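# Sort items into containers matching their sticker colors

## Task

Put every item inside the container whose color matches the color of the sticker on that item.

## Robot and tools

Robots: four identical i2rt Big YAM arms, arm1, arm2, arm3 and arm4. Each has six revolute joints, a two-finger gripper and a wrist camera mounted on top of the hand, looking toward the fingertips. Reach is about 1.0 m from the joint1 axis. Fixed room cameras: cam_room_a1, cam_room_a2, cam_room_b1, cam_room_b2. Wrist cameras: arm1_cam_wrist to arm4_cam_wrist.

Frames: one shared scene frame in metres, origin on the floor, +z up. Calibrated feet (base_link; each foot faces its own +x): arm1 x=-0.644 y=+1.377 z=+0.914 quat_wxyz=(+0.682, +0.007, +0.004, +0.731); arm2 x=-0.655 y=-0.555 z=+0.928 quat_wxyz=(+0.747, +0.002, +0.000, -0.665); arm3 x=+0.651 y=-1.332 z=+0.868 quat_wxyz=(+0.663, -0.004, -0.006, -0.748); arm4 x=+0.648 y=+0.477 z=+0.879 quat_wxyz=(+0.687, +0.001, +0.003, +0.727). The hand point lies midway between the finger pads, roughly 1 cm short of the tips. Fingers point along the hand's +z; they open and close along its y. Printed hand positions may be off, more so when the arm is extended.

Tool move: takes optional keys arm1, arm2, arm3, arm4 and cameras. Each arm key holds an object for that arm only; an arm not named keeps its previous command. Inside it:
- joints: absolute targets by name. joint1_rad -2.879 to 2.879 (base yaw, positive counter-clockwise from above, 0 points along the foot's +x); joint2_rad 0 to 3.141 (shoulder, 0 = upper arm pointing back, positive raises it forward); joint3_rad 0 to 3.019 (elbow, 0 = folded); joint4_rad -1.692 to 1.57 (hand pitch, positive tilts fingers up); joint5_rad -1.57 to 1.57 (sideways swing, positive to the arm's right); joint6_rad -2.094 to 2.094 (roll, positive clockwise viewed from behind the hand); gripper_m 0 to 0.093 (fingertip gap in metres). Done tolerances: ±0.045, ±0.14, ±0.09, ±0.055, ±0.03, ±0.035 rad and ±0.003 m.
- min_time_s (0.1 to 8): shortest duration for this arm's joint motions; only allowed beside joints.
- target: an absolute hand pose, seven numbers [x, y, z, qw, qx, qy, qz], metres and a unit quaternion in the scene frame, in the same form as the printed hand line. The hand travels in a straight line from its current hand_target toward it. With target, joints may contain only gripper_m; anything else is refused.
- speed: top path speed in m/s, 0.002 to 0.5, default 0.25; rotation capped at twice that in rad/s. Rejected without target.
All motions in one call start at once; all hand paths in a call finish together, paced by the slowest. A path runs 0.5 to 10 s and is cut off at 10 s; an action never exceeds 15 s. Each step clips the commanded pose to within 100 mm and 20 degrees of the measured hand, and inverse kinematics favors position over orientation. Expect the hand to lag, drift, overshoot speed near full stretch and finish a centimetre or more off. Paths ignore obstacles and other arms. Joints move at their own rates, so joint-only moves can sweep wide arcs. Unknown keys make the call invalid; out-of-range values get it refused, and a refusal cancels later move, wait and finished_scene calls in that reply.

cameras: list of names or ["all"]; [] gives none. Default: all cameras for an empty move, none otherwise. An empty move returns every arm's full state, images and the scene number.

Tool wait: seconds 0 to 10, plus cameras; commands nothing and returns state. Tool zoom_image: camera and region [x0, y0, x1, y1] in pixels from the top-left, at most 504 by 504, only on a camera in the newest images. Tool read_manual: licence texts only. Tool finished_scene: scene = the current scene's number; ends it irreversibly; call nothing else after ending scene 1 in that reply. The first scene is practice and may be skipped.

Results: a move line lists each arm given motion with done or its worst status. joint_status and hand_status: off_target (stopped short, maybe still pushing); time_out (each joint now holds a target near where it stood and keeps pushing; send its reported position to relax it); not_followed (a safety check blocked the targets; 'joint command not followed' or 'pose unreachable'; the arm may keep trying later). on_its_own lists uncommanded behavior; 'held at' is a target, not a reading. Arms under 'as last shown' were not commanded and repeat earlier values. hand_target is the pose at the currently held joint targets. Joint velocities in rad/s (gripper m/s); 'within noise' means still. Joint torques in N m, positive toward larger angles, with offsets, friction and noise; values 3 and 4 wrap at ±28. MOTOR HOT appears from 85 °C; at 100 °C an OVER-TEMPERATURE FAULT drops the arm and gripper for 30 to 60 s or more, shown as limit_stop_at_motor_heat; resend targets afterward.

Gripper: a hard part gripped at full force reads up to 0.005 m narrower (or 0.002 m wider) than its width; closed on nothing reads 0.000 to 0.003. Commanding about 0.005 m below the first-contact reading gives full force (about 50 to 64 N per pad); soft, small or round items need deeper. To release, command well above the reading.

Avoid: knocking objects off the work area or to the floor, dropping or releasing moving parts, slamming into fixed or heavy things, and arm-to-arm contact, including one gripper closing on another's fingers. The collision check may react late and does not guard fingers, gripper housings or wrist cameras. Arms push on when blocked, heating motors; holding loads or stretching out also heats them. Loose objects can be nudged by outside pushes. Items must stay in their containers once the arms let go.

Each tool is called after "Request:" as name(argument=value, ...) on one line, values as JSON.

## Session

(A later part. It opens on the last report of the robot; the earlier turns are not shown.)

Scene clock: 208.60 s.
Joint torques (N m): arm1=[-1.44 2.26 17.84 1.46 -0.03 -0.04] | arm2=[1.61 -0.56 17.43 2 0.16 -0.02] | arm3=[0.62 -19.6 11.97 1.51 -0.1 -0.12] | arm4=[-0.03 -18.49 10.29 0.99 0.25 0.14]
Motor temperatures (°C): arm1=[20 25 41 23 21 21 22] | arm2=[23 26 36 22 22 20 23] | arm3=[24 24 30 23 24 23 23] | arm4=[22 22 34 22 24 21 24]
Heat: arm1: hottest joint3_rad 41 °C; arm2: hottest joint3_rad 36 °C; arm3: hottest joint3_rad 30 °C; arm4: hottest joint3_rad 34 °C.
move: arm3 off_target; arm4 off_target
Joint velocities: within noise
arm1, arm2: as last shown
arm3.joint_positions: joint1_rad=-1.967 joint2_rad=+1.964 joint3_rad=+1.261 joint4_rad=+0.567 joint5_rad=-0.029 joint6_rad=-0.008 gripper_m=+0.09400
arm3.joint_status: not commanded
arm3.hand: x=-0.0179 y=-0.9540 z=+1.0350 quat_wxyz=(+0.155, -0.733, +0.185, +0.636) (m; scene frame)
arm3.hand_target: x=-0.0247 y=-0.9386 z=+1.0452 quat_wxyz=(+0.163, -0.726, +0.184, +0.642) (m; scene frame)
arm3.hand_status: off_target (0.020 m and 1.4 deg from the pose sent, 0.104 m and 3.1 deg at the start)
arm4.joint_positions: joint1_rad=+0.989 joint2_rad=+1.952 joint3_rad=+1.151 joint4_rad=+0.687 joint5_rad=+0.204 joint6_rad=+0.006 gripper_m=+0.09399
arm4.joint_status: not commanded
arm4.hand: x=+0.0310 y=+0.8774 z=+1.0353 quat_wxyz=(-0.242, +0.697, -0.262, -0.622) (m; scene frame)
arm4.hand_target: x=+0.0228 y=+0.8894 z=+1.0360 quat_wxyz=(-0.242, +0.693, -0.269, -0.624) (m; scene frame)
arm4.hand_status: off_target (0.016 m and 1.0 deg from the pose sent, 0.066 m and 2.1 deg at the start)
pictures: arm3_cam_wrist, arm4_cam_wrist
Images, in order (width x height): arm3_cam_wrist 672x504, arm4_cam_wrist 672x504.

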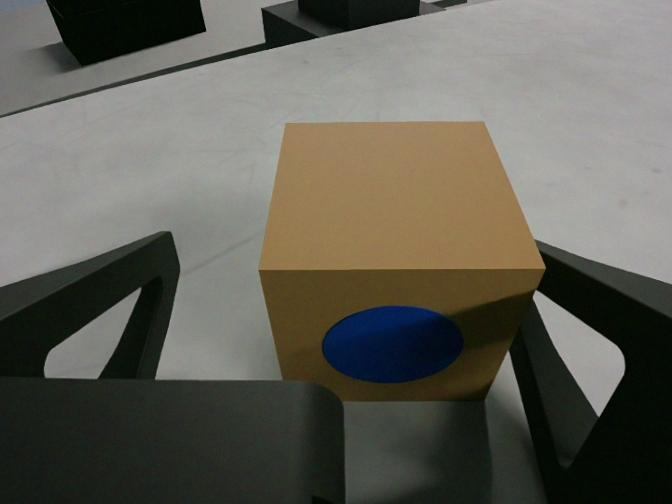

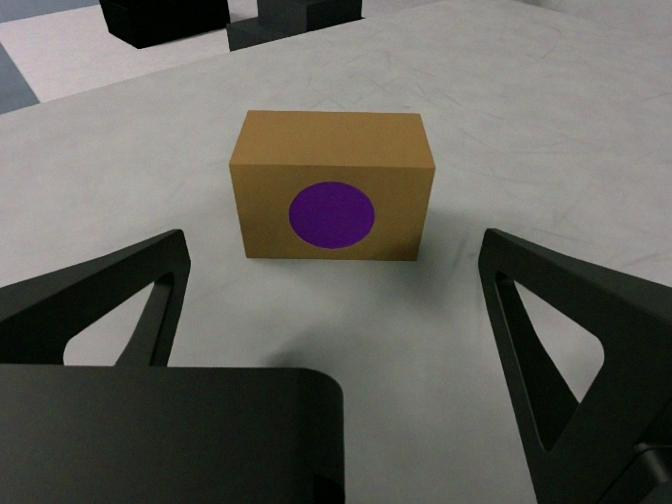

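Request:
move(arm3={"joints":{"joint1_rad":-2.012}}, arm4={"target":[-0.014,0.9235,1.022,0.2425,-0.6926,0.2693,0.6236],"speed":0.1}, cameras=["arm3_cam_wrist","arm4_cam_wrist"])

Scene clock: 219.10 s.
Joint torques (N m): arm1=[-1.55 1.96 18.07 1.37 -0.06 -0.05] | arm2=[1.49 -0.56 17.39 1.99 0.17 -0.02] | arm3=[0.97 -19.72 12 1.5 -0.06 -0.11] | arm4=[0.56 -20.13 10.5 0.94 0 0.11]
Motor temperatures (°C): arm1=[20 25 42 23 21 21 22] | arm2=[23 26 37 22 22 20 23] | arm3=[24 24 31 23 24 23 23] | arm4=[22 23 35 22 24 21 24]
Heat: arm1: hottest joint3_rad 42 °C; arm2: hottest joint3_rad 37 °C; arm3: hottest joint3_rad 31 °C; arm4: hottest joint3_rad 35 °C.
move: arm3 done; arm4 off_target
Joint velocities: within noise
arm1, arm2: as last shown
arm3.joint_positions: joint1_rad=-2.005 joint2_rad=+1.964 joint3_rad=+1.261 joint4_rad=+0.567 joint5_rad=-0.030 joint6_rad=-0.009 gripper_m=+0.09400
arm3.joint_status: all done
arm3.hand: x=-0.0035 y=-0.9294 z=+1.0347 quat_wxyz=(+0.167, -0.730, +0.198, +0.633) (m; scene frame)
arm3.hand_target: x=-0.0121 y=-0.9175 z=+1.0449 quat_wxyz=(+0.173, -0.723, +0.196, +0.639) (m; scene frame)
arm3.hand_status: not commanded
arm4.joint_positions: joint1_rad=+0.972 joint2_rad=+2.061 joint3_rad=+1.316 joint4_rad=+0.644 joint5_rad=+0.194 joint6_rad=+0.008 gripper_m=+0.09399
arm4.joint_status: not commanded
arm4.hand: x=-0.0055 y=+0.9121 z=+1.0290 quat_wxyz=(-0.244, +0.692, -0.265, -0.626) (m; scene frame)
arm4.hand_target: x=-0.0130 y=+0.9230 z=+1.0220 quat_wxyz=(-0.243, +0.693, -0.269, -0.624) (m; scene frame)
arm4.hand_status: off_target (0.016 m and 0.6 deg from the pose sent, 0.066 m and 1.0 deg at the start)
pictures: arm3_cam_wrist, arm4_cam_wrist
Images, in order (width x height): arm3_cam_wrist 672x504, arm4_cam_wrist 672x504.

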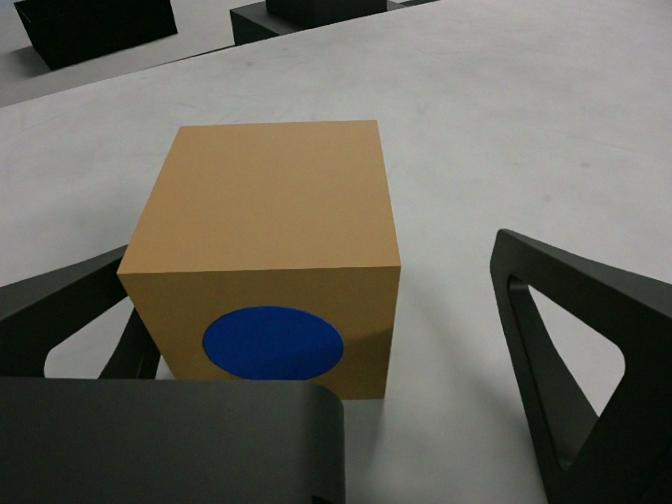

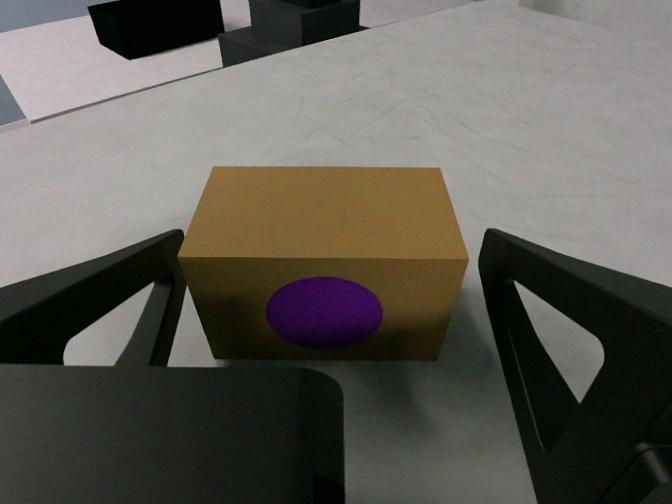

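Request:
move(arm3={"joints":{"gripper_m":0.035}}, arm4={"target":[-0.014,0.9235,1.012,0.2378,-0.7034,0.2735,0.6115],"speed":0.08}, cameras=["arm3_cam_wrist","arm4_cam_wrist"])

Scene clock: 227.53 s.
Joint torques (N m): arm1=[-1.14 2.67 18.11 1.54 -0.03 0.01] | arm2=[1.44 -0.62 17.42 1.98 0.16 -0.02] | arm3=[0.91 -19.66 12 1.51 0 -0.1] | arm4=[0.15 -19.9 10.22 0.75 0.03 0.09]
Motor temperatures (°C): arm1=[20 25 43 23 21 21 21] | arm2=[23 26 38 22 22 20 23] | arm3=[24 24 31 23 24 23 23] | arm4=[22 24 35 22 24 21 24]
Heat: arm1: hottest joint3_rad 43 °C; arm2: hottest joint3_rad 38 °C; arm3: hottest joint3_rad 31 °C; arm4: hottest joint3_rad 35 °C.
move: arm3 off_target; arm4 off_target
Joint velocities: within noise
arm1, arm2: as last shown
arm3.joint_positions: joint1_rad=-2.005 joint2_rad=+1.964 joint3_rad=+1.261 joint4_rad=+0.567 joint5_rad=-0.031 joint6_rad=-0.010 gripper_m=+0.05332
arm3.joint_status: gripper_m off_target (ended at +0.05335, target +0.03500)
arm3.hand: x=-0.0036 y=-0.9296 z=+1.0346 quat_wxyz=(+0.167, -0.730, +0.197, +0.633) (m; scene frame)
arm3.hand_target: x=-0.0121 y=-0.9175 z=+1.0449 quat_wxyz=(+0.173, -0.723, +0.196, +0.639) (m; scene frame)
arm3.hand_status: not commanded
arm4.joint_positions: joint1_rad=+0.972 joint2_rad=+2.061 joint3_rad=+1.325 joint4_rad=+0.616 joint5_rad=+0.193 joint6_rad=+0.018 gripper_m=+0.09399
arm4.joint_status: not commanded
arm4.hand: x=-0.0072 y=+0.9129 z=+1.0269 quat_wxyz=(-0.239, +0.697, -0.269, -0.620) (m; scene frame)
arm4.hand_target: x=-0.0129 y=+0.9227 z=+1.0121 quat_wxyz=(-0.238, +0.703, -0.274, -0.612) (m; scene frame)
arm4.hand_status: off_target (0.020 m and 1.3 deg from the pose sent, 0.022 m and 2.4 deg at the start)
pictures: arm3_cam_wrist, arm4_cam_wrist
Images, in order (width x height): arm3_cam_wrist 672x504, arm4_cam_wrist 672x504.

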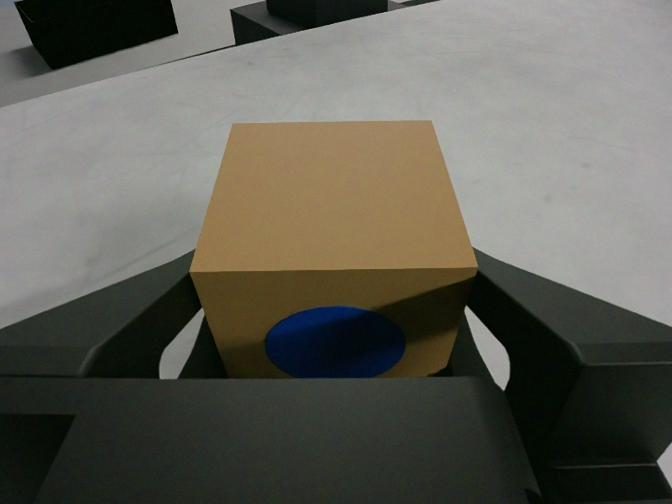

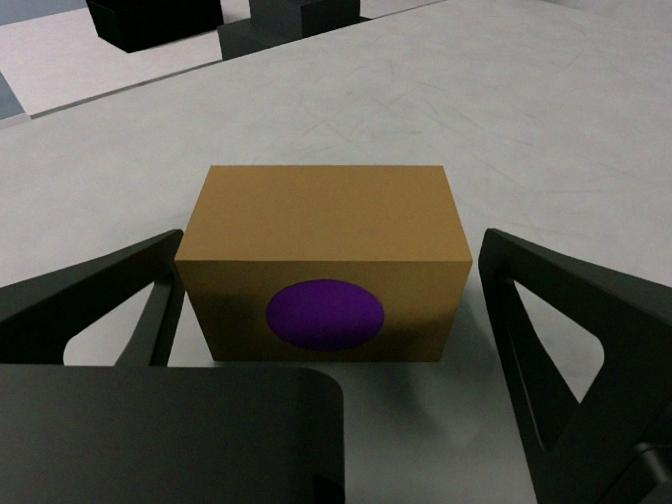

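Request:
move(arm4={"joints":{"gripper_m":0.055}}, arm3={"target":[0.13,-1.03,1.10,0.1631,-0.7259,0.1844,0.6422],"speed":0.2}, cameras=["arm4_cam_wrist"])

Scene clock: 233.00 s.
Joint torques (N m): arm1=[-1.44 2.32 17.95 1.48 -0.04 -0.01] | arm2=[1.44 -0.62 17.39 1.98 0.16 -0.02] | arm3=[2.37 -14.27 7.95 1.98 0.09 -0.09] | arm4=[0.62 -19.55 9.99 0.7 0.09 0.07]
Motor temperatures (°C): arm1=[20 25 43 23 21 21 21] | arm2=[23 25 38 22 22 20 23] | arm3=[24 24 31 23 24 23 23] | arm4=[22 24 36 22 24 21 24]
Heat: arm1: hottest joint3_rad 43 °C; arm2: hottest joint3_rad 38 °C; arm3: hottest joint3_rad 31 °C; arm4: hottest joint3_rad 36 °C.
move: arm3 done; arm4 off_target
Joint velocities: within noise
arm1, arm2: as last shown
arm3.joint_positions: joint1_rad=-1.992 joint2_rad=+1.504 joint3_rad=+0.797 joint4_rad=+0.587 joint5_rad=-0.031 joint6_rad=-0.011 gripper_m=+0.05332
arm3.joint_status: not commanded
arm3.hand: x=+0.1332 y=-1.0227 z=+1.0974 quat_wxyz=(+0.165, -0.726, +0.191, +0.639) (m; scene frame)
arm3.hand_target: x=+0.1301 y=-1.0299 z=+1.1002 quat_wxyz=(+0.163, -0.726, +0.185, +0.642) (m; scene frame)
arm3.hand_status: done (0.008 m and 0.8 deg from the pose sent, 0.180 m and 1.9 deg at the start)
arm4.joint_positions: joint1_rad=+0.972 joint2_rad=+2.061 joint3_rad=+1.326 joint4_rad=+0.614 joint5_rad=+0.191 joint6_rad=+0.018 gripper_m=+0.06944
arm4.joint_status: gripper_m off_target (ended at +0.06946, target +0.05500)
arm4.hand: x=-0.0080 y=+0.9123 z=+1.0272 quat_wxyz=(-0.238, +0.698, -0.268, -0.620) (m; scene frame)
arm4.hand_target: x=-0.0129 y=+0.9227 z=+1.0121 quat_wxyz=(-0.238, +0.703, -0.273, -0.612) (m; scene frame)
arm4.hand_status: not commanded
pictures: arm4_cam_wrist
Images, in order (width x height): arm4_cam_wrist 672x504.

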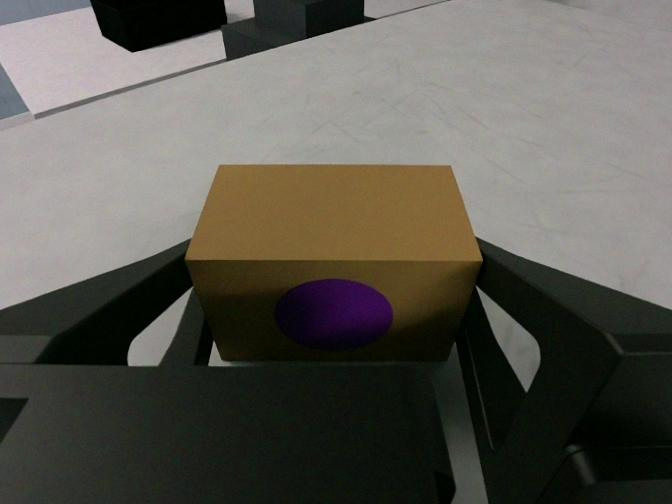

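Request:
move(arm3={"target":[0.37,-1.155,1.25,0.1773,-0.7266,0.2040,0.6390]}, arm4={"target":[0.12,0.80,1.10,0.2378,-0.7034,0.2735,0.6115],"speed":0.2})

Request:
move(arm3={"joints":{"joint1_rad":0.974,"joint2_rad":2.075,"joint3_rad":1.941,"joint4_rad":-1.576,"joint5_rad":0,"joint6_rad":-0.60},"min_time_s":4.5}, arm4={"target":[0.37,0.65,1.25,0.2109,-0.7146,0.2426,0.6213]}, cameras=["arm3_cam_wrist","arm4_cam_wrist"])

Request:
move(arm3={"target":[1.11,-1.73,0.90,-0.0697,0.0522,0.9962,0.0037],"speed":0.15}, arm4={"joints":{"joint1_rad":-1.119,"joint2_rad":1.751,"joint3_rad":1.426,"joint4_rad":-1.368,"joint5_rad":0,"joint6_rad":0.593},"min_time_s":4}, cameras=["arm3_cam_wrist","arm4_cam_wrist","cam_room_a1","cam_room_a2"])

Scene clock: 261.57 s.
Joint torques (N m): arm1=[-1.38 2.78 18.09 1.48 0 0] | arm2=[1.49 -0.67 17.37 1.96 0.16 -0.02] | arm3=[0.85 0.79 13 1.72 0.08 -0.03] | arm4=[1.32 -16.03 7.64 1.16 0.25 0.19]
Motor temperatures (°C): arm1=[20 24 45 23 21 21 21] | arm2=[23 25 40 22 22 20 23] | arm3=[24 25 30 23 24 23 24] | arm4=[22 26 37 22 24 21 26]
Heat: arm1: hottest joint3_rad 45 °C; arm2: hottest joint3_rad 40 °C; arm3: hottest joint3_rad 30 °C; arm4: hottest joint3_rad 37 °C.
move: arm3 off_target; arm4 done
Joint velocities: within noise
arm1, arm2: as last shown
arm3.joint_positions: joint1_rad=-1.992 joint2_rad=+0.424 joint3_rad=+0.568 joint4_rad=-0.289 joint5_rad=-0.004 joint6_rad=-0.011 gripper_m=+0.05332
arm3.joint_status: not commanded
arm3.hand: x=+0.3693 y=-1.1576 z=+1.2319 quat_wxyz=(+0.172, -0.732, +0.202, +0.628) (m; scene frame)
arm3.hand_target: x=+0.3704 y=-1.1553 z=+1.2498 quat_wxyz=(+0.176, -0.723, +0.203, +0.636) (m; scene frame)
arm3.hand_status: off_target (0.018 m and 1.5 deg from the pose sent, 0.311 m and 2.0 deg at the start)
arm4.joint_positions: joint1_rad=+1.037 joint2_rad=+1.587 joint3_rad=+0.850 joint4_rad=+0.592 joint5_rad=+0.265 joint6_rad=+0.021 gripper_m=+0.06944
arm4.joint_status: not commanded
arm4.hand: x=+0.1209 y=+0.8029 z=+1.0968 quat_wxyz=(-0.242, +0.704, -0.270, -0.610) (m; scene frame)
arm4.hand_target: x=+0.1200 y=+0.8000 z=+1.1001 quat_wxyz=(-0.238, +0.703, -0.273, -0.612) (m; scene frame)
arm4.hand_status: done (0.004 m and 0.6 deg from the pose sent, 0.185 m and 1.3 deg at the start)
pictures: none

Scene clock: 266.77 s.
Joint torques (N m): arm1=[-1.96 1.85 18.03 1.54 -0.04 -0.04] | arm2=[1.49 -0.56 17.39 1.98 0.16 -0.01] | arm3=[0.5 -22.83 12.83 -0.83 0.04 -0.12] | arm4=[1.61 1.2 11.7 1.06 0.15 0.11]
Motor temperatures (°C): arm1=[20 24 45 23 21 21 21] | arm2=[23 25 40 22 22 20 23] | arm3=[24 25 31 23 24 23 24] | arm4=[22 25 37 22 24 21 26]
Heat: arm1: hottest joint3_rad 45 °C; arm2: hottest joint3_rad 40 °C; arm3: hottest joint3_rad 31 °C; arm4: hottest joint3_rad 37 °C.
move: arm3 done; arm4 off_target
Joint velocities: within noise
arm1, arm2: as last shown
arm3.joint_positions: joint1_rad=+0.984 joint2_rad=+2.073 joint3_rad=+1.888 joint4_rad=-1.567 joint5_rad=-0.001 joint6_rad=-0.592 gripper_m=+0.05330
arm3.joint_status: all done
arm3.hand: x=+1.1025 y=-1.7164 z=+0.9891 quat_wxyz=(+0.071, -0.058, -0.995, -0.048) (m; scene frame)
arm3.hand_target: x=+1.1089 y=-1.7301 z=+1.0063 quat_wxyz=(+0.054, -0.059, -0.996, -0.036) (m; scene frame)
arm3.hand_status: not commanded
arm4.joint_positions: joint1_rad=+1.075 joint2_rad=+0.423 joint3_rad=+0.546 joint4_rad=-0.279 joint5_rad=+0.220 joint6_rad=+0.021 gripper_m=+0.06944
arm4.joint_status: not commanded
arm4.hand: x=+0.3722 y=+0.6513 z=+1.2369 quat_wxyz=(-0.214, +0.718, -0.243, -0.616) (m; scene frame)
arm4.hand_target: x=+0.3703 y=+0.6498 z=+1.2499 quat_wxyz=(-0.211, +0.715, -0.242, -0.621) (m; scene frame)
arm4.hand_status: off_target (0.013 m and 0.8 deg from the pose sent, 0.330 m and 5.1 deg at the start)
pictures: arm3_cam_wrist, arm4_cam_wrist
Images, in order (width x height): arm3_cam_wrist 672x504, arm4_cam_wrist 672x504.

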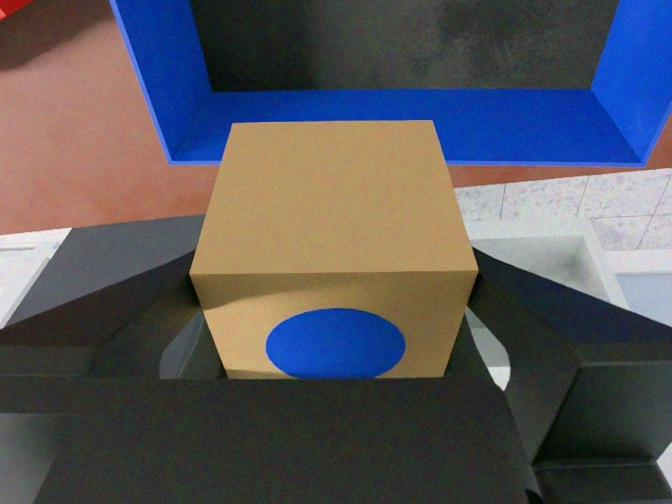

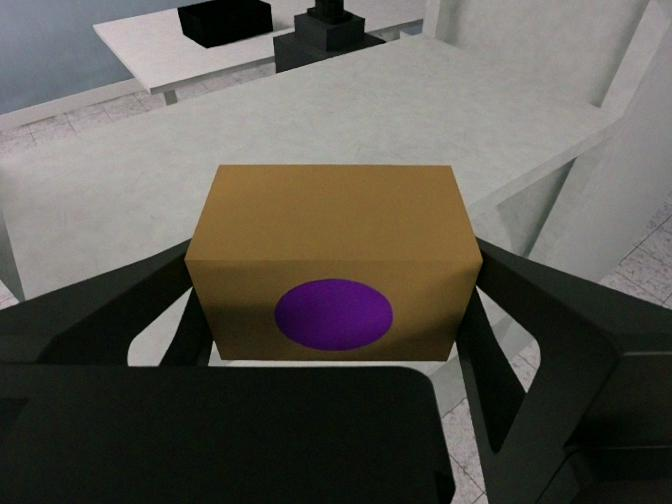

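Scene clock: 271.47 s.
Joint torques (N m): arm1=[-1.08 2.26 18.04 1.47 -0.06 0] | arm2=[1.67 -0.5 17.42 1.96 0.16 -0.01] | arm3=[1.9 -23.24 8.01 -0.03 0.13 -0.01] | arm4=[1.26 -16.5 10.95 -0.57 0.02 0.2]
Motor temperatures (°C): arm1=[20 24 45 23 21 21 21] | arm2=[23 25 40 22 22 20 23] | arm3=[24 25 31 23 24 23 24] | arm4=[22 25 38 22 24 21 26]
Heat: arm1: hottest joint3_rad 45 °C; arm2: hottest joint3_rad 40 °C; arm3: hottest joint3_rad 31 °C; arm4: hottest joint3_rad 38 °C.
move: arm3 done; arm4 done
Joint velocities: within noise
arm1.joint_positions: joint1_rad=-2.294 joint2_rad=+0.441 joint3_rad=+0.432 joint4_rad=-0.179 joint5_rad=+0.007 joint6_rad=+0.014 gripper_m=+0.09296
arm1.joint_status: not commanded
arm1.hand: x=-0.3749 y=+1.1719 z=+1.2129 quat_wxyz=(-0.598, -0.254, -0.732, +0.204) (m; scene frame)
arm1.hand_target: x=-0.3718 y=+1.1713 z=+1.2495 quat_wxyz=(-0.617, -0.245, -0.718, +0.211) (m; scene frame)
arm1.hand_status: not commanded
arm2.joint_positions: joint1_rad=+0.940 joint2_rad=+0.397 joint3_rad=+0.386 joint4_rad=-0.188 joint5_rad=+0.001 joint6_rad=+0.006 gripper_m=+0.09294
arm2.joint_status: not commanded
arm2.hand: x=-0.3738 y=-0.7159 z=+1.2144 quat_wxyz=(-0.613, -0.200, -0.748, +0.158) (m; scene frame)
arm2.hand_target: x=-0.3716 y=-0.7144 z=+1.2495 quat_wxyz=(-0.631, -0.191, -0.734, +0.164) (m; scene frame)
arm2.hand_status: not commanded
arm3.joint_positions: joint1_rad=+0.984 joint2_rad=+2.140 joint3_rad=+1.766 joint4_rad=-1.329 joint5_rad=+0.065 joint6_rad=-0.592 gripper_m=+0.05330
arm3.joint_status: not commanded
arm3.hand: x=+1.1040 y=-1.7339 z=+0.9015 quat_wxyz=(+0.071, -0.056, -0.996, -0.007) (m; scene frame)
arm3.hand_target: x=+1.1100 y=-1.7300 z=+0.9002 quat_wxyz=(+0.070, -0.052, -0.996, -0.004) (m; scene frame)
arm3.hand_status: done (0.007 m and 0.6 deg from the pose sent, 0.090 m and 5.1 deg at the start)
arm4.joint_positions: joint1_rad=-1.124 joint2_rad=+1.738 joint3_rad=+1.377 joint4_rad=-1.356 joint5_rad=+0.003 joint6_rad=+0.579 gripper_m=+0.06944
arm4.joint_status: all done
arm4.hand: x=+1.0631 y=+0.7049 z=+0.9887 quat_wxyz=(+0.064, -0.038, -0.996, +0.041) (m; scene frame)
arm4.hand_target: x=+1.0753 y=+0.7149 z=+0.9992 quat_wxyz=(+0.054, -0.042, -0.997, +0.034) (m; scene frame)
arm4.hand_status: not commanded
pictures: arm3_cam_wrist, arm4_cam_wrist, cam_room_a1, cam_room_a2
Images, in order (width x height): arm3_cam_wrist 672x504, arm4_cam_wrist 672x504, cam_room_a1 672x504, cam_room_a2 672x504.

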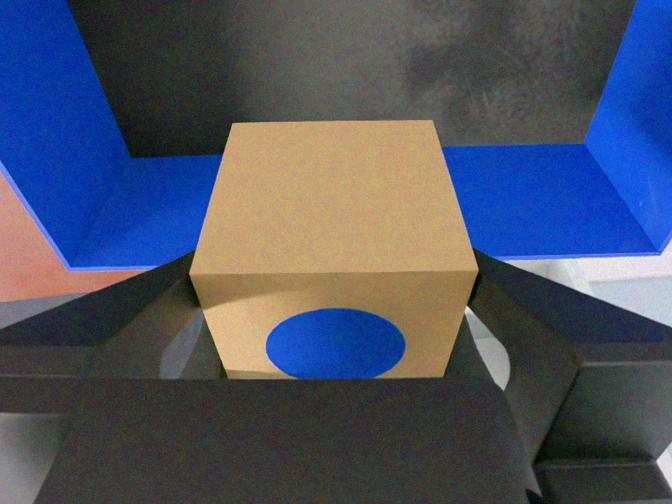

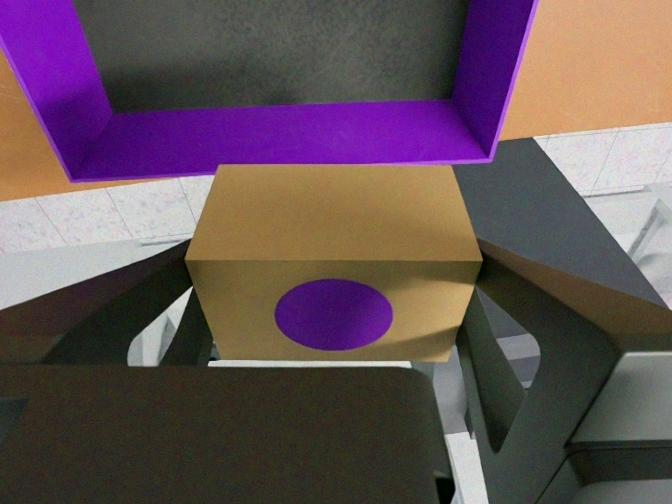

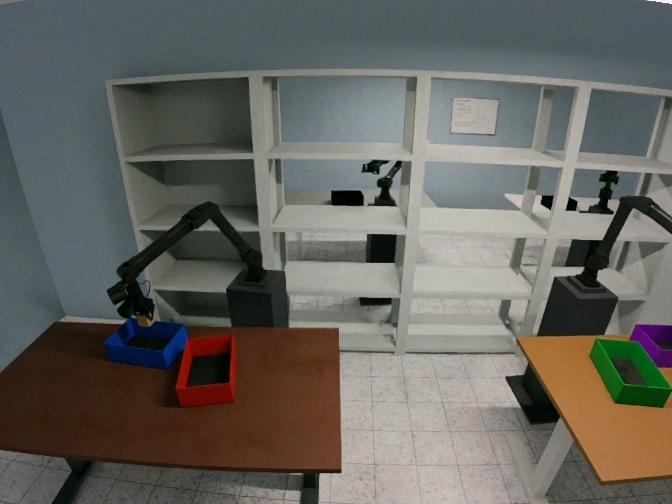

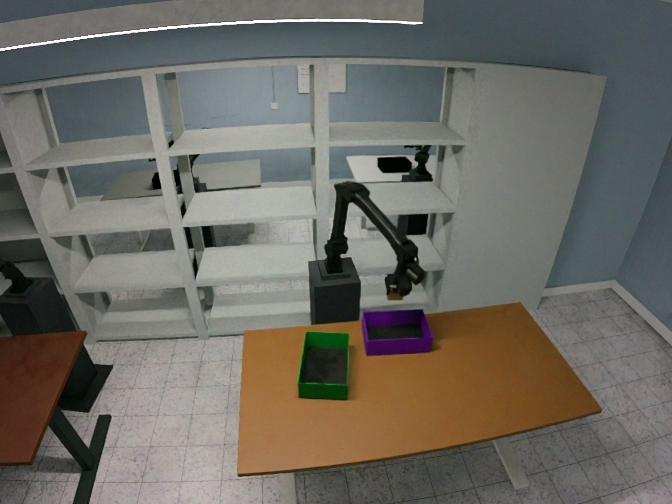

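Request:
move(arm3={"target":[1.085,-1.748,0.84,-0.0697,0.0522,0.9962,0.0037],"speed":0.12}, arm4={"target":[1.078,0.736,0.87,-0.061,0.0418,0.9972,0.0026],"speed":0.2})

Request:
move(arm3={"target":[1.085,-1.748,0.784,-0.0697,0.0522,0.9962,0.0037],"speed":0.12}, arm4={"target":[1.078,0.736,0.778,-0.061,0.0418,0.9972,0.0026],"speed":0.15}, cameras=["arm3_cam_wrist","arm4_cam_wrist","cam_room_a1","cam_room_a2"])

Scene clock: 284.77 s.
Joint torques (N m): arm1=[-1.32 2.9 18.02 1.55 -0.03 -0.08] | arm2=[1.49 -0.62 17.42 1.96 0.16 -0.02] | arm3=[0.44 -22.48 7.42 0.05 0.13 -0.11] | arm4=[0.91 -18.2 7.04 0.24 -0.05 0.18]
Motor temperatures (°C): arm1=[20 24 46 23 21 21 21] | arm2=[23 25 41 22 22 20 23] | arm3=[24 26 30 23 24 23 24] | arm4=[22 25 38 22 24 21 26]
Heat: arm1: hottest joint3_rad 46 °C; arm2: hottest joint3_rad 41 °C; arm3: hottest joint3_rad 30 °C; arm4: hottest joint3_rad 38 °C.
move: arm3 done; arm4 done
Joint velocities: within noise
arm1, arm2: as last shown
arm3.joint_positions: joint1_rad=+0.960 joint2_rad=+2.185 joint3_rad=+1.685 joint4_rad=-1.192 joint5_rad=+0.071 joint6_rad=-0.626 gripper_m=+0.05330
arm3.joint_status: not commanded
arm3.hand: x=+1.0894 y=-1.7431 z=+0.8458 quat_wxyz=(+0.068, -0.051, -0.996, -0.003) (m; scene frame)
arm3.hand_target: x=+1.0849 y=-1.7479 z=+0.8400 quat_wxyz=(+0.070, -0.052, -0.996, -0.004) (m; scene frame)
arm3.hand_status: done (0.009 m and 0.2 deg from the pose sent, 0.066 m and 0.6 deg at the start)
arm4.joint_positions: joint1_rad=-1.116 joint2_rad=+1.913 joint3_rad=+1.290 joint4_rad=-1.053 joint5_rad=-0.066 joint6_rad=+0.585 gripper_m=+0.06944
arm4.joint_status: not commanded
arm4.hand: x=+1.0760 y=+0.7300 z=+0.8716 quat_wxyz=(+0.065, -0.039, -0.997, +0.001) (m; scene frame)
arm4.hand_target: x=+1.0779 y=+0.7359 z=+0.8700 quat_wxyz=(+0.061, -0.042, -0.997, -0.003) (m; scene frame)
arm4.hand_status: done (0.007 m and 0.7 deg from the pose sent, 0.124 m and 5.0 deg at the start)
pictures: none

Scene clock: 286.03 s.
Joint torques (N m): arm1=[-1.9 2.49 17.99 1.31 -0.03 -0.05] | arm2=[1.44 -0.56 17.4 2 0.16 -0.02] | arm3=[0.44 -23.12 6.91 0.02 0.11 -0.12] | arm4=[1.55 -19.49 5.68 0.16 -0.05 0.16]
Motor temperatures (°C): arm1=[20 24 46 23 21 21 21] | arm2=[23 25 41 22 22 20 23] | arm3=[24 26 30 23 24 23 24] | arm4=[22 25 38 22 24 21 26]
Heat: arm1: hottest joint3_rad 46 °C; arm2: hottest joint3_rad 41 °C; arm3: hottest joint3_rad 30 °C; arm4: hottest joint3_rad 38 °C.
move: arm3 done; arm4 done
Joint velocities: within noise
arm1, arm2: as last shown
arm3.joint_positions: joint1_rad=+0.960 joint2_rad=+2.266 joint3_rad=+1.661 joint4_rad=-1.089 joint5_rad=+0.071 joint6_rad=-0.626 gripper_m=+0.05330
arm3.joint_status: not commanded
arm3.hand: x=+1.0892 y=-1.7436 z=+0.7886 quat_wxyz=(+0.069, -0.051, -0.996, -0.004) (m; scene frame)
arm3.hand_target: x=+1.0849 y=-1.7479 z=+0.7840 quat_wxyz=(+0.070, -0.052, -0.996, -0.004) (m; scene frame)
arm3.hand_status: done (0.008 m and 0.1 deg from the pose sent, 0.062 m and 0.2 deg at the start)
arm4.joint_positions: joint1_rad=-1.116 joint2_rad=+2.069 joint3_rad=+1.255 joint4_rad=-0.855 joint5_rad=-0.066 joint6_rad=+0.585 gripper_m=+0.06944
arm4.joint_status: not commanded
arm4.hand: x=+1.0785 y=+0.7314 z=+0.7828 quat_wxyz=(+0.061, -0.039, -0.997, -0.001) (m; scene frame)
arm4.hand_target: x=+1.0781 y=+0.7360 z=+0.7781 quat_wxyz=(+0.061, -0.042, -0.997, -0.003) (m; scene frame)
arm4.hand_status: done (0.007 m and 0.4 deg from the pose sent, 0.094 m and 0.7 deg at the start)
pictures: arm3_cam_wrist, arm4_cam_wrist, cam_room_a1, cam_room_a2
Images, in order (width x height): arm3_cam_wrist 672x504, arm4_cam_wrist 672x504, cam_room_a1 672x504, cam_room_a2 672x504.

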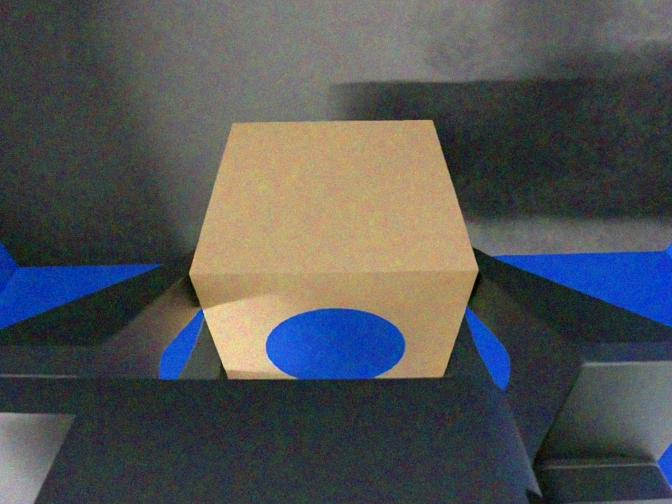

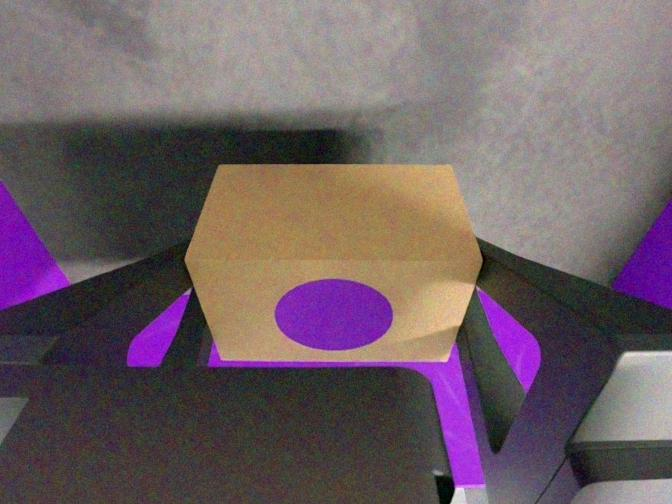

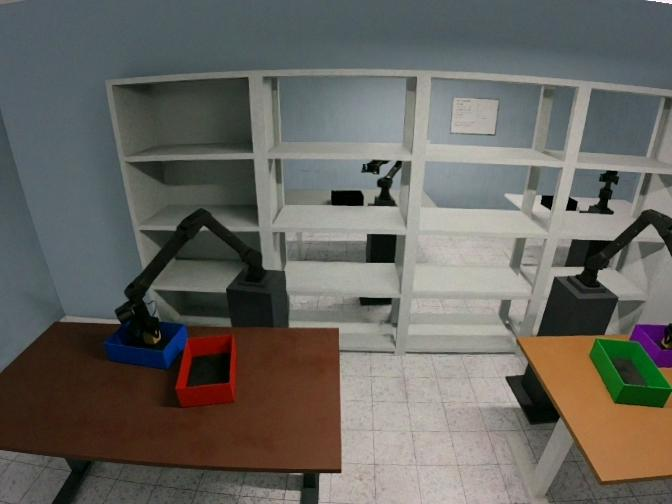

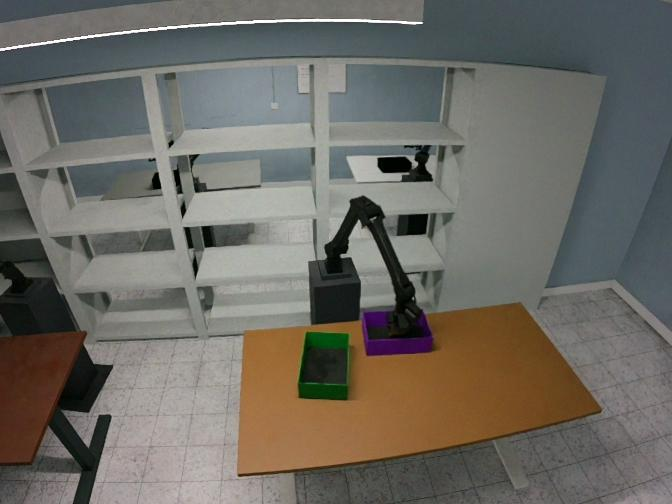

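Request:
move(arm3={"target":[1.085,-1.748,0.766,-0.0697,0.0522,0.9962,0.0037],"speed":0.07}, arm4={"target":[1.078,0.736,0.758,-0.061,0.0418,0.9972,0.0026],"speed":0.07})

Request:
move(arm3={"target":[1.085,-1.748,0.755,-0.0697,0.0522,0.9962,0.0037],"speed":0.06}, arm4={"target":[1.078,0.736,0.745,-0.061,0.0418,0.9972,0.0026],"speed":0.06})

Scene clock: 297.83 s.
Joint torques (N m): arm1=[-2.26 2.73 18.03 1.44 -0.06 -0.03] | arm2=[1.49 -0.67 17.4 1.98 0.16 -0.02] | arm3=[0.67 -22.36 6.64 0.06 0.12 -0.12] | arm4=[1.03 -18.67 5.41 0.28 -0.04 0.18]
Motor temperatures (°C): arm1=[20 24 46 23 21 21 21] | arm2=[23 25 41 22 22 20 23] | arm3=[24 27 30 23 24 23 24] | arm4=[22 25 35 22 24 21 26]
Heat: arm1: hottest joint3_rad 46 °C; arm2: hottest joint3_rad 41 °C; arm3: hottest joint3_rad 30 °C; arm4: hottest joint3_rad 35 °C.
move: arm3 off_target; arm4 off_target
Joint velocities: within noise
arm1, arm2: as last shown
arm3.joint_positions: joint1_rad=+0.960 joint2_rad=+2.287 joint3_rad=+1.661 joint4_rad=-1.058 joint5_rad=+0.071 joint6_rad=-0.626 gripper_m=+0.05330
arm3.joint_status: not commanded
arm3.hand: x=+1.0913 y=-1.7457 z=+0.7756 quat_wxyz=(+0.065, -0.051, -0.997, -0.001) (m; scene frame)
arm3.hand_target: x=+1.0849 y=-1.7479 z=+0.7662 quat_wxyz=(+0.070, -0.052, -0.996, -0.004) (m; scene frame)
arm3.hand_status: off_target (0.012 m and 0.6 deg from the pose sent, 0.023 m and 0.2 deg at the start)
arm4.joint_positions: joint1_rad=-1.116 joint2_rad=+2.097 joint3_rad=+1.255 joint4_rad=-0.816 joint5_rad=-0.066 joint6_rad=+0.585 gripper_m=+0.06944
arm4.joint_status: not commanded
arm4.hand: x=+1.0813 y=+0.7329 z=+0.7687 quat_wxyz=(+0.056, -0.038, -0.998, -0.004) (m; scene frame)
arm4.hand_target: x=+1.0779 y=+0.7358 z=+0.7583 quat_wxyz=(+0.061, -0.042, -0.997, -0.003) (m; scene frame)
arm4.hand_status: off_target (0.012 m and 0.7 deg from the pose sent, 0.025 m and 0.4 deg at the start)
pictures: none

Scene clock: 298.80 s.
Joint torques (N m): arm1=[-1.61 2.9 17.99 1.48 -0.06 -0.01] | arm2=[1.44 -0.67 17.42 1.96 0.15 -0.01] | arm3=[0.44 -22.71 6.43 0.08 0.11 -0.11] | arm4=[1.08 -18.37 5.5 0.2 -0.01 0.14]
Motor temperatures (°C): arm1=[20 24 46 23 21 21 21] | arm2=[23 25 41 22 22 20 23] | arm3=[24 27 30 23 24 23 24] | arm4=[22 25 35 22 24 21 26]
Heat: arm1: hottest joint3_rad 46 °C; arm2: hottest joint3_rad 41 °C; arm3: hottest joint3_rad 30 °C; arm4: hottest joint3_rad 35 °C.
move: arm3 off_target; arm4 off_target
Joint velocities: within noise
arm1, arm2: as last shown
arm3.joint_positions: joint1_rad=+0.960 joint2_rad=+2.304 joint3_rad=+1.661 joint4_rad=-1.040 joint5_rad=+0.071 joint6_rad=-0.626 gripper_m=+0.05330
arm3.joint_status: not commanded
arm3.hand: x=+1.0918 y=-1.7463 z=+0.7655 quat_wxyz=(+0.065, -0.051, -0.997, +0.000) (m; scene frame)
arm3.hand_target: x=+1.0849 y=-1.7479 z=+0.7551 quat_wxyz=(+0.070, -0.052, -0.996, -0.004) (m; scene frame)
arm3.hand_status: off_target (0.013 m and 0.7 deg from the pose sent, 0.022 m and 0.6 deg at the start)
arm4.joint_positions: joint1_rad=-1.116 joint2_rad=+2.122 joint3_rad=+1.255 joint4_rad=-0.790 joint5_rad=-0.066 joint6_rad=+0.585 gripper_m=+0.06944
arm4.joint_status: not commanded
arm4.hand: x=+1.0815 y=+0.7330 z=+0.7560 quat_wxyz=(+0.056, -0.038, -0.998, -0.004) (m; scene frame)
arm4.hand_target: x=+1.0779 y=+0.7358 z=+0.7452 quat_wxyz=(+0.061, -0.042, -0.997, -0.003) (m; scene frame)
arm4.hand_status: off_target (0.012 m and 0.7 deg from the pose sent, 0.024 m and 0.7 deg at the start)
pictures: none

Request:
move(arm3={"target":[1.085,-1.748,0.749,-0.0697,0.0522,0.9962,0.0037],"speed":0.06}, arm4={"target":[1.078,0.736,0.737,-0.061,0.0418,0.9972,0.0026],"speed":0.06}, cameras=["cam_room_a1","cam_room_a2","arm3_cam_wrist","arm4_cam_wrist"])

Scene clock: 302.47 s.
Joint torques (N m): arm1=[-1.67 2.96 17.98 1.47 -0.1 -0.02] | arm2=[1.44 -0.5 17.4 2.02 0.16 -0.02] | arm3=[0.44 -22.07 6.45 0.12 0.11 -0.12] | arm4=[0.97 -18.49 5.38 0.23 0 0.13]
Motor temperatures (°C): arm1=[20 24 46 23 21 21 21] | arm2=[23 25 41 22 22 20 23] | arm3=[24 27 29 23 24 23 24] | arm4=[22 25 35 22 24 21 26]
Heat: arm1: hottest joint3_rad 46 °C; arm2: hottest joint3_rad 41 °C; arm3: hottest joint3_rad 29 °C; arm4: hottest joint3_rad 35 °C.
move: arm3 off_target; arm4 off_target
Joint velocities: within noise
arm1, arm2: as last shown
arm3.joint_positions: joint1_rad=+0.960 joint2_rad=+2.308 joint3_rad=+1.661 joint4_rad=-1.031 joint5_rad=+0.071 joint6_rad=-0.626 gripper_m=+0.05330
arm3.joint_status: not commanded
arm3.hand: x=+1.0927 y=-1.7471 z=+0.7626 quat_wxyz=(+0.063, -0.051, -0.997, +0.001) (m; scene frame)
arm3.hand_target: x=+1.0848 y=-1.7477 z=+0.7492 quat_wxyz=(+0.070, -0.052, -0.996, -0.004) (m; scene frame)
arm3.hand_status: off_target (0.016 m and 1.0 deg from the pose sent, 0.018 m and 0.7 deg at the start)
arm4.joint_positions: joint1_rad=-1.116 joint2_rad=+2.134 joint3_rad=+1.255 joint4_rad=-0.775 joint5_rad=-0.066 joint6_rad=+0.588 gripper_m=+0.06944
arm4.joint_status: not commanded
arm4.hand: x=+1.0817 y=+0.7335 z=+0.7498 quat_wxyz=(+0.055, -0.039, -0.998, -0.005) (m; scene frame)
arm4.hand_target: x=+1.0778 y=+0.7357 z=+0.7372 quat_wxyz=(+0.061, -0.042, -0.997, -0.002) (m; scene frame)
arm4.hand_status: off_target (0.014 m and 0.8 deg from the pose sent, 0.020 m and 0.7 deg at the start)
pictures: arm3_cam_wrist, arm4_cam_wrist, cam_room_a1, cam_room_a2
Images, in order (width x height): arm3_cam_wrist 672x504, arm4_cam_wrist 672x504, cam_room_a1 672x504, cam_room_a2 672x504.

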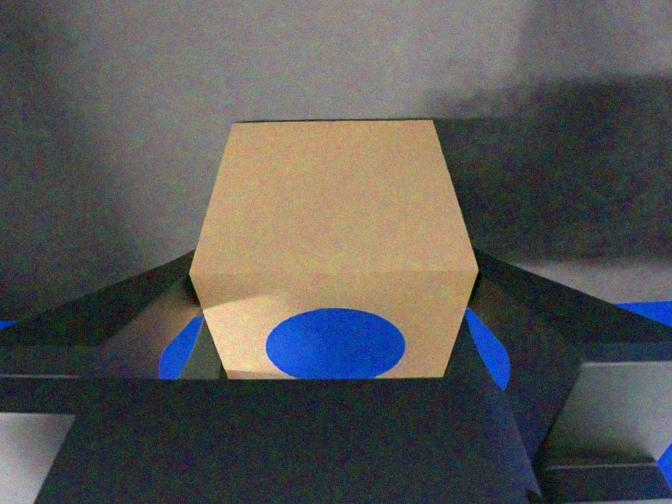

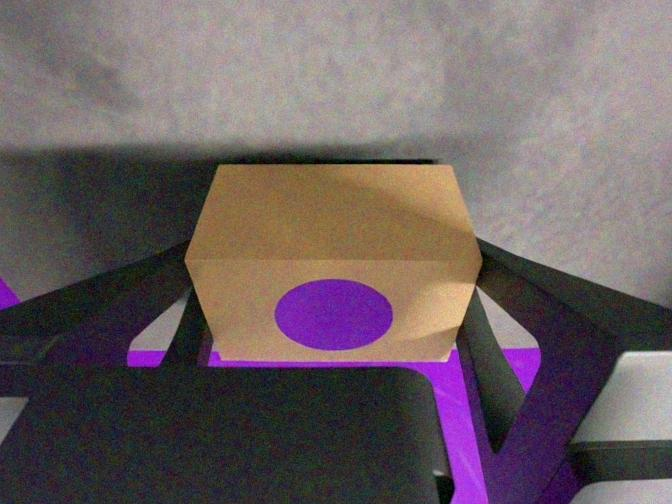

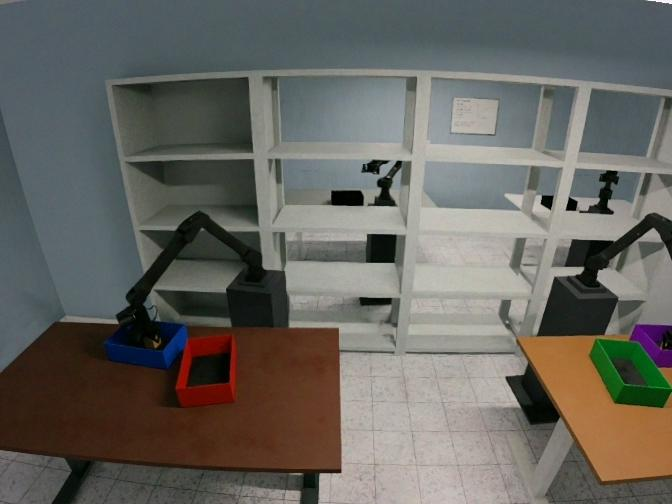

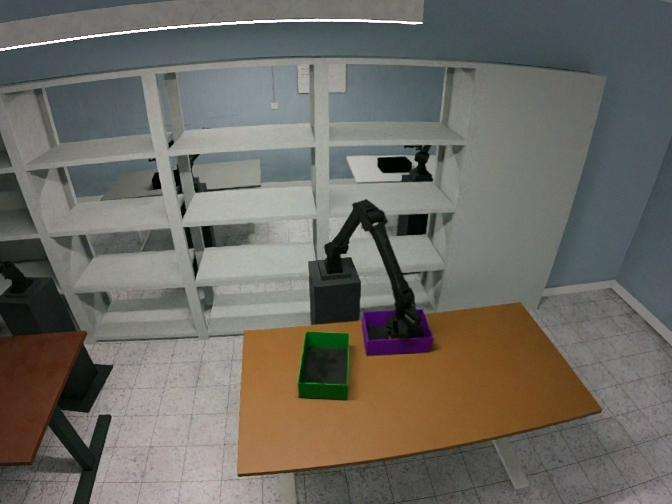

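Request:
move(arm4={"target":[1.078,0.736,0.731,-0.061,0.0418,0.9972,0.0026],"speed":0.05})

Scene clock: 307.30 s.
Joint torques (N m): arm1=[-2.02 2.73 18.18 1.39 -0.03 -0.01] | arm2=[1.49 -0.67 17.42 1.98 0.17 -0.01] | arm3=[0.32 -22.18 6.42 0.12 0.11 -0.11] | arm4=[0.91 -16.91 5.33 0.31 -0.03 0.12]
Motor temperatures (°C): arm1=[20 24 46 23 21 21 21] | arm2=[23 25 41 22 22 20 23] | arm3=[24 27 29 23 24 23 25] | arm4=[22 25 34 22 24 21 26]
Heat: arm1: hottest joint3_rad 46 °C; arm2: hottest joint3_rad 41 °C; arm3: hottest joint3_rad 29 °C; arm4: hottest joint3_rad 34 °C.
move: arm4 off_target
Joint velocities: within noise
arm1, arm2, arm3: as last shown
arm4.joint_positions: joint1_rad=-1.115 joint2_rad=+2.135 joint3_rad=+1.255 joint4_rad=-0.768 joint5_rad=-0.066 joint6_rad=+0.590 gripper_m=+0.06944
arm4.joint_status: not commanded
arm4.hand: x=+1.0828 y=+0.7346 z=+0.7493 quat_wxyz=(+0.053, -0.040, -0.998, -0.006) (m; scene frame)
arm4.hand_target: x=+1.0776 y=+0.7357 z=+0.7317 quat_wxyz=(+0.061, -0.042, -0.997, -0.003) (m; scene frame)
arm4.hand_status: off_target (0.019 m and 1.1 deg from the pose sent, 0.019 m and 0.8 deg at the start)
pictures: none

Contact on both. Relieve, open, lift.

Request:
move(arm3={"target":[1.085,-1.748,0.756,-0.0697,0.0522,0.9962,0.0037],"speed":0.06}, arm4={"target":[1.078,0.736,0.742,-0.061,0.0418,0.9972,0.0026],"speed":0.06})

Request:
move(arm3={"joints":{"gripper_m":0.085}}, arm4={"joints":{"gripper_m":0.093}})

Request:
move(arm3={"target":[1.085,-1.748,0.93,-0.0697,0.0522,0.9962,0.0037],"speed":0.2}, arm4={"target":[1.078,0.736,0.93,-0.061,0.0418,0.9972,0.0026],"speed":0.2}, cameras=["arm3_cam_wrist","arm4_cam_wrist"])

Scene clock: 312.10 s.
Joint torques (N m): arm1=[-1.26 2.55 18.03 1.54 -0.03 -0.05] | arm2=[1.49 -0.56 17.4 2 0.16 -0.01] | arm3=[0.44 -23.06 6.48 -0.38 0.11 -0.11] | arm4=[0.97 -19.08 5.31 -0.31 -0.06 0.14]
Motor temperatures (°C): arm1=[20 24 47 23 21 21 21] | arm2=[23 25 41 22 22 20 23] | arm3=[24 27 29 23 24 23 25] | arm4=[22 25 33 22 24 21 26]
Heat: arm1: hottest joint3_rad 47 °C; arm2: hottest joint3_rad 41 °C; arm3: hottest joint3_rad 29 °C; arm4: hottest joint3_rad 33 °C.
move: arm3 done; arm4 done
Joint velocities: within noise
arm1, arm2: as last shown
arm3.joint_positions: joint1_rad=+0.960 joint2_rad=+2.308 joint3_rad=+1.661 joint4_rad=-1.031 joint5_rad=+0.071 joint6_rad=-0.626 gripper_m=+0.05330
arm3.joint_status: not commanded
arm3.hand: x=+1.0927 y=-1.7471 z=+0.7626 quat_wxyz=(+0.063, -0.051, -0.997, +0.001) (m; scene frame)
arm3.hand_target: x=+1.0849 y=-1.7479 z=+0.7560 quat_wxyz=(+0.070, -0.052, -0.996, -0.004) (m; scene frame)
arm3.hand_status: done (0.010 m and 1.0 deg from the pose sent, 0.010 m and 1.0 deg at the start)
arm4.joint_positions: joint1_rad=-1.115 joint2_rad=+2.135 joint3_rad=+1.255 joint4_rad=-0.768 joint5_rad=-0.066 joint6_rad=+0.590 gripper_m=+0.06944
arm4.joint_status: not commanded
arm4.hand: x=+1.0828 y=+0.7346 z=+0.7493 quat_wxyz=(+0.053, -0.040, -0.998, -0.006) (m; scene frame)
arm4.hand_target: x=+1.0780 y=+0.7360 z=+0.7422 quat_wxyz=(+0.061, -0.042, -0.997, -0.003) (m; scene frame)
arm4.hand_status: done (0.009 m and 1.1 deg from the pose sent, 0.009 m and 1.1 deg at the start)
pictures: none

Scene clock: 312.63 s.
Joint torques (N m): arm1=[-1.96 2.55 17.77 1.5 -0.04 -0.05] | arm2=[1.44 -0.56 17.43 1.98 0.16 -0.01] | arm3=[0.44 -22.83 6.48 -0.36 0.11 -0.11] | arm4=[0.91 -19.08 5.38 -0.18 -0.06 0.11]
Motor temperatures (°C): arm1=[20 24 47 23 21 21 21] | arm2=[23 25 41 22 22 20 23] | arm3=[24 27 29 23 24 23 25] | arm4=[22 25 33 22 24 21 26]
Heat: arm1: hottest joint3_rad 47 °C; arm2: hottest joint3_rad 41 °C; arm3: hottest joint3_rad 29 °C; arm4: hottest joint3_rad 33 °C.
move: arm3 done; arm4 done
Joint velocities: within noise
arm1.joint_positions: joint1_rad=-2.294 joint2_rad=+0.441 joint3_rad=+0.432 joint4_rad=-0.179 joint5_rad=+0.007 joint6_rad=+0.014 gripper_m=+0.09296
arm1.joint_status: not commanded
arm1.hand: x=-0.3749 y=+1.1719 z=+1.2129 quat_wxyz=(-0.598, -0.254, -0.732, +0.204) (m; scene frame)
arm1.hand_target: x=-0.3718 y=+1.1713 z=+1.2495 quat_wxyz=(-0.617, -0.245, -0.718, +0.211) (m; scene frame)
arm1.hand_status: not commanded
arm2.joint_positions: joint1_rad=+0.940 joint2_rad=+0.397 joint3_rad=+0.386 joint4_rad=-0.188 joint5_rad=+0.001 joint6_rad=+0.006 gripper_m=+0.09294
arm2.joint_status: not commanded
arm2.hand: x=-0.3738 y=-0.7159 z=+1.2144 quat_wxyz=(-0.613, -0.200, -0.748, +0.158) (m; scene frame)
arm2.hand_target: x=-0.3716 y=-0.7144 z=+1.2495 quat_wxyz=(-0.631, -0.191, -0.734, +0.164) (m; scene frame)
arm2.hand_status: not commanded
arm3.joint_positions: joint1_rad=+0.960 joint2_rad=+2.308 joint3_rad=+1.661 joint4_rad=-1.031 joint5_rad=+0.071 joint6_rad=-0.626 gripper_m=+0.08496
arm3.joint_status: all done
arm3.hand: x=+1.0927 y=-1.7471 z=+0.7626 quat_wxyz=(+0.063, -0.051, -0.997, +0.001) (m; scene frame)
arm3.hand_target: x=+1.0849 y=-1.7479 z=+0.7560 quat_wxyz=(+0.070, -0.052, -0.996, -0.004) (m; scene frame)
arm3.hand_status: not commanded
arm4.joint_positions: joint1_rad=-1.115 joint2_rad=+2.135 joint3_rad=+1.255 joint4_rad=-0.768 joint5_rad=-0.066 joint6_rad=+0.591 gripper_m=+0.09292
arm4.joint_status: all done
arm4.hand: x=+1.0828 y=+0.7346 z=+0.7493 quat_wxyz=(+0.053, -0.040, -0.998, -0.006) (m; scene frame)
arm4.hand_target: x=+1.0780 y=+0.7360 z=+0.7422 quat_wxyz=(+0.061, -0.042, -0.997, -0.003) (m; scene frame)
arm4.hand_status: not commanded
pictures: none

Scene clock: 314.37 s.
Joint torques (N m): arm1=[-1.08 2.73 18.04 1.69 -0.06 -0.03] | arm2=[1.61 -0.56 17.43 1.99 0.16 -0.02] | arm3=[0.26 -23.65 11.41 -0.76 0.12 -0.12] | arm4=[1.61 -19.14 9.42 -0.61 -0.03 0.11]
Motor temperatures (°C): arm1=[20 24 47 23 21 21 21] | arm2=[23 25 41 22 22 20 23] | arm3=[24 27 29 23 24 23 24] | arm4=[22 25 33 22 24 21 26]
Heat: arm1: hottest joint3_rad 47 °C; arm2: hottest joint3_rad 41 °C; arm3: hottest joint3_rad 29 °C; arm4: hottest joint3_rad 33 °C.
move: arm3 off_target; arm4 off_target
Joint velocities: within noise
arm1, arm2: as last shown
arm3.joint_positions: joint1_rad=+0.959 joint2_rad=+2.099 joint3_rad=+1.725 joint4_rad=-1.357 joint5_rad=+0.072 joint6_rad=-0.627 gripper_m=+0.08496
arm3.joint_status: not commanded
arm3.hand: x=+1.0788 y=-1.7335 z=+0.9131 quat_wxyz=(+0.084, -0.050, -0.995, -0.016) (m; scene frame)
arm3.hand_target: x=+1.0845 y=-1.7475 z=+0.9302 quat_wxyz=(+0.070, -0.052, -0.996, -0.003) (m; scene frame)
arm3.hand_status: off_target (0.023 m and 2.1 deg from the pose sent, 0.167 m and 1.0 deg at the start)
arm4.joint_positions: joint1_rad=-1.115 joint2_rad=+1.839 joint3_rad=+1.317 joint4_rad=-1.170 joint5_rad=-0.067 joint6_rad=+0.591 gripper_m=+0.09292
arm4.joint_status: not commanded
arm4.hand: x=+1.0685 y=+0.7268 z=+0.9178 quat_wxyz=(+0.071, -0.041, -0.997, +0.005) (m; scene frame)
arm4.hand_target: x=+1.0776 y=+0.7358 z=+0.9302 quat_wxyz=(+0.061, -0.042, -0.997, -0.003) (m; scene frame)
arm4.hand_status: off_target (0.018 m and 1.5 deg from the pose sent, 0.181 m and 1.1 deg at the start)
pictures: arm3_cam_wrist, arm4_cam_wrist
Images, in order (width x height): arm3_cam_wrist 672x504, arm4_cam_wrist 672x504.

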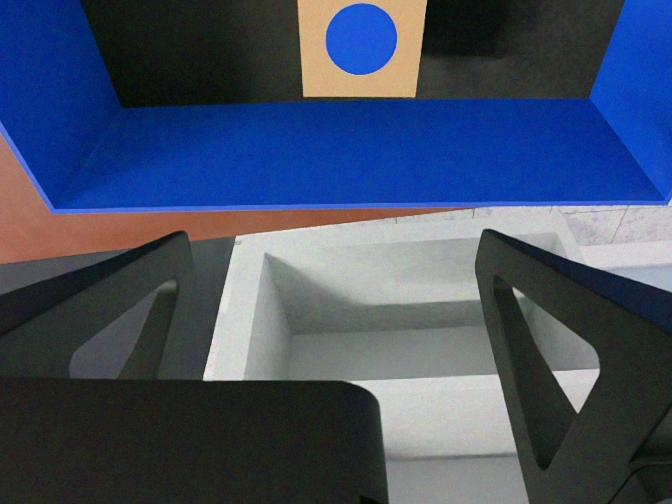

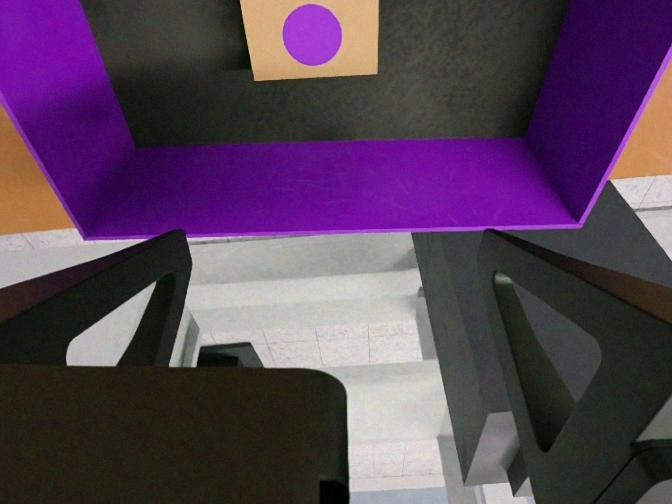

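Request:
finished_scene(scene=3)

The scene is finished: the task was done.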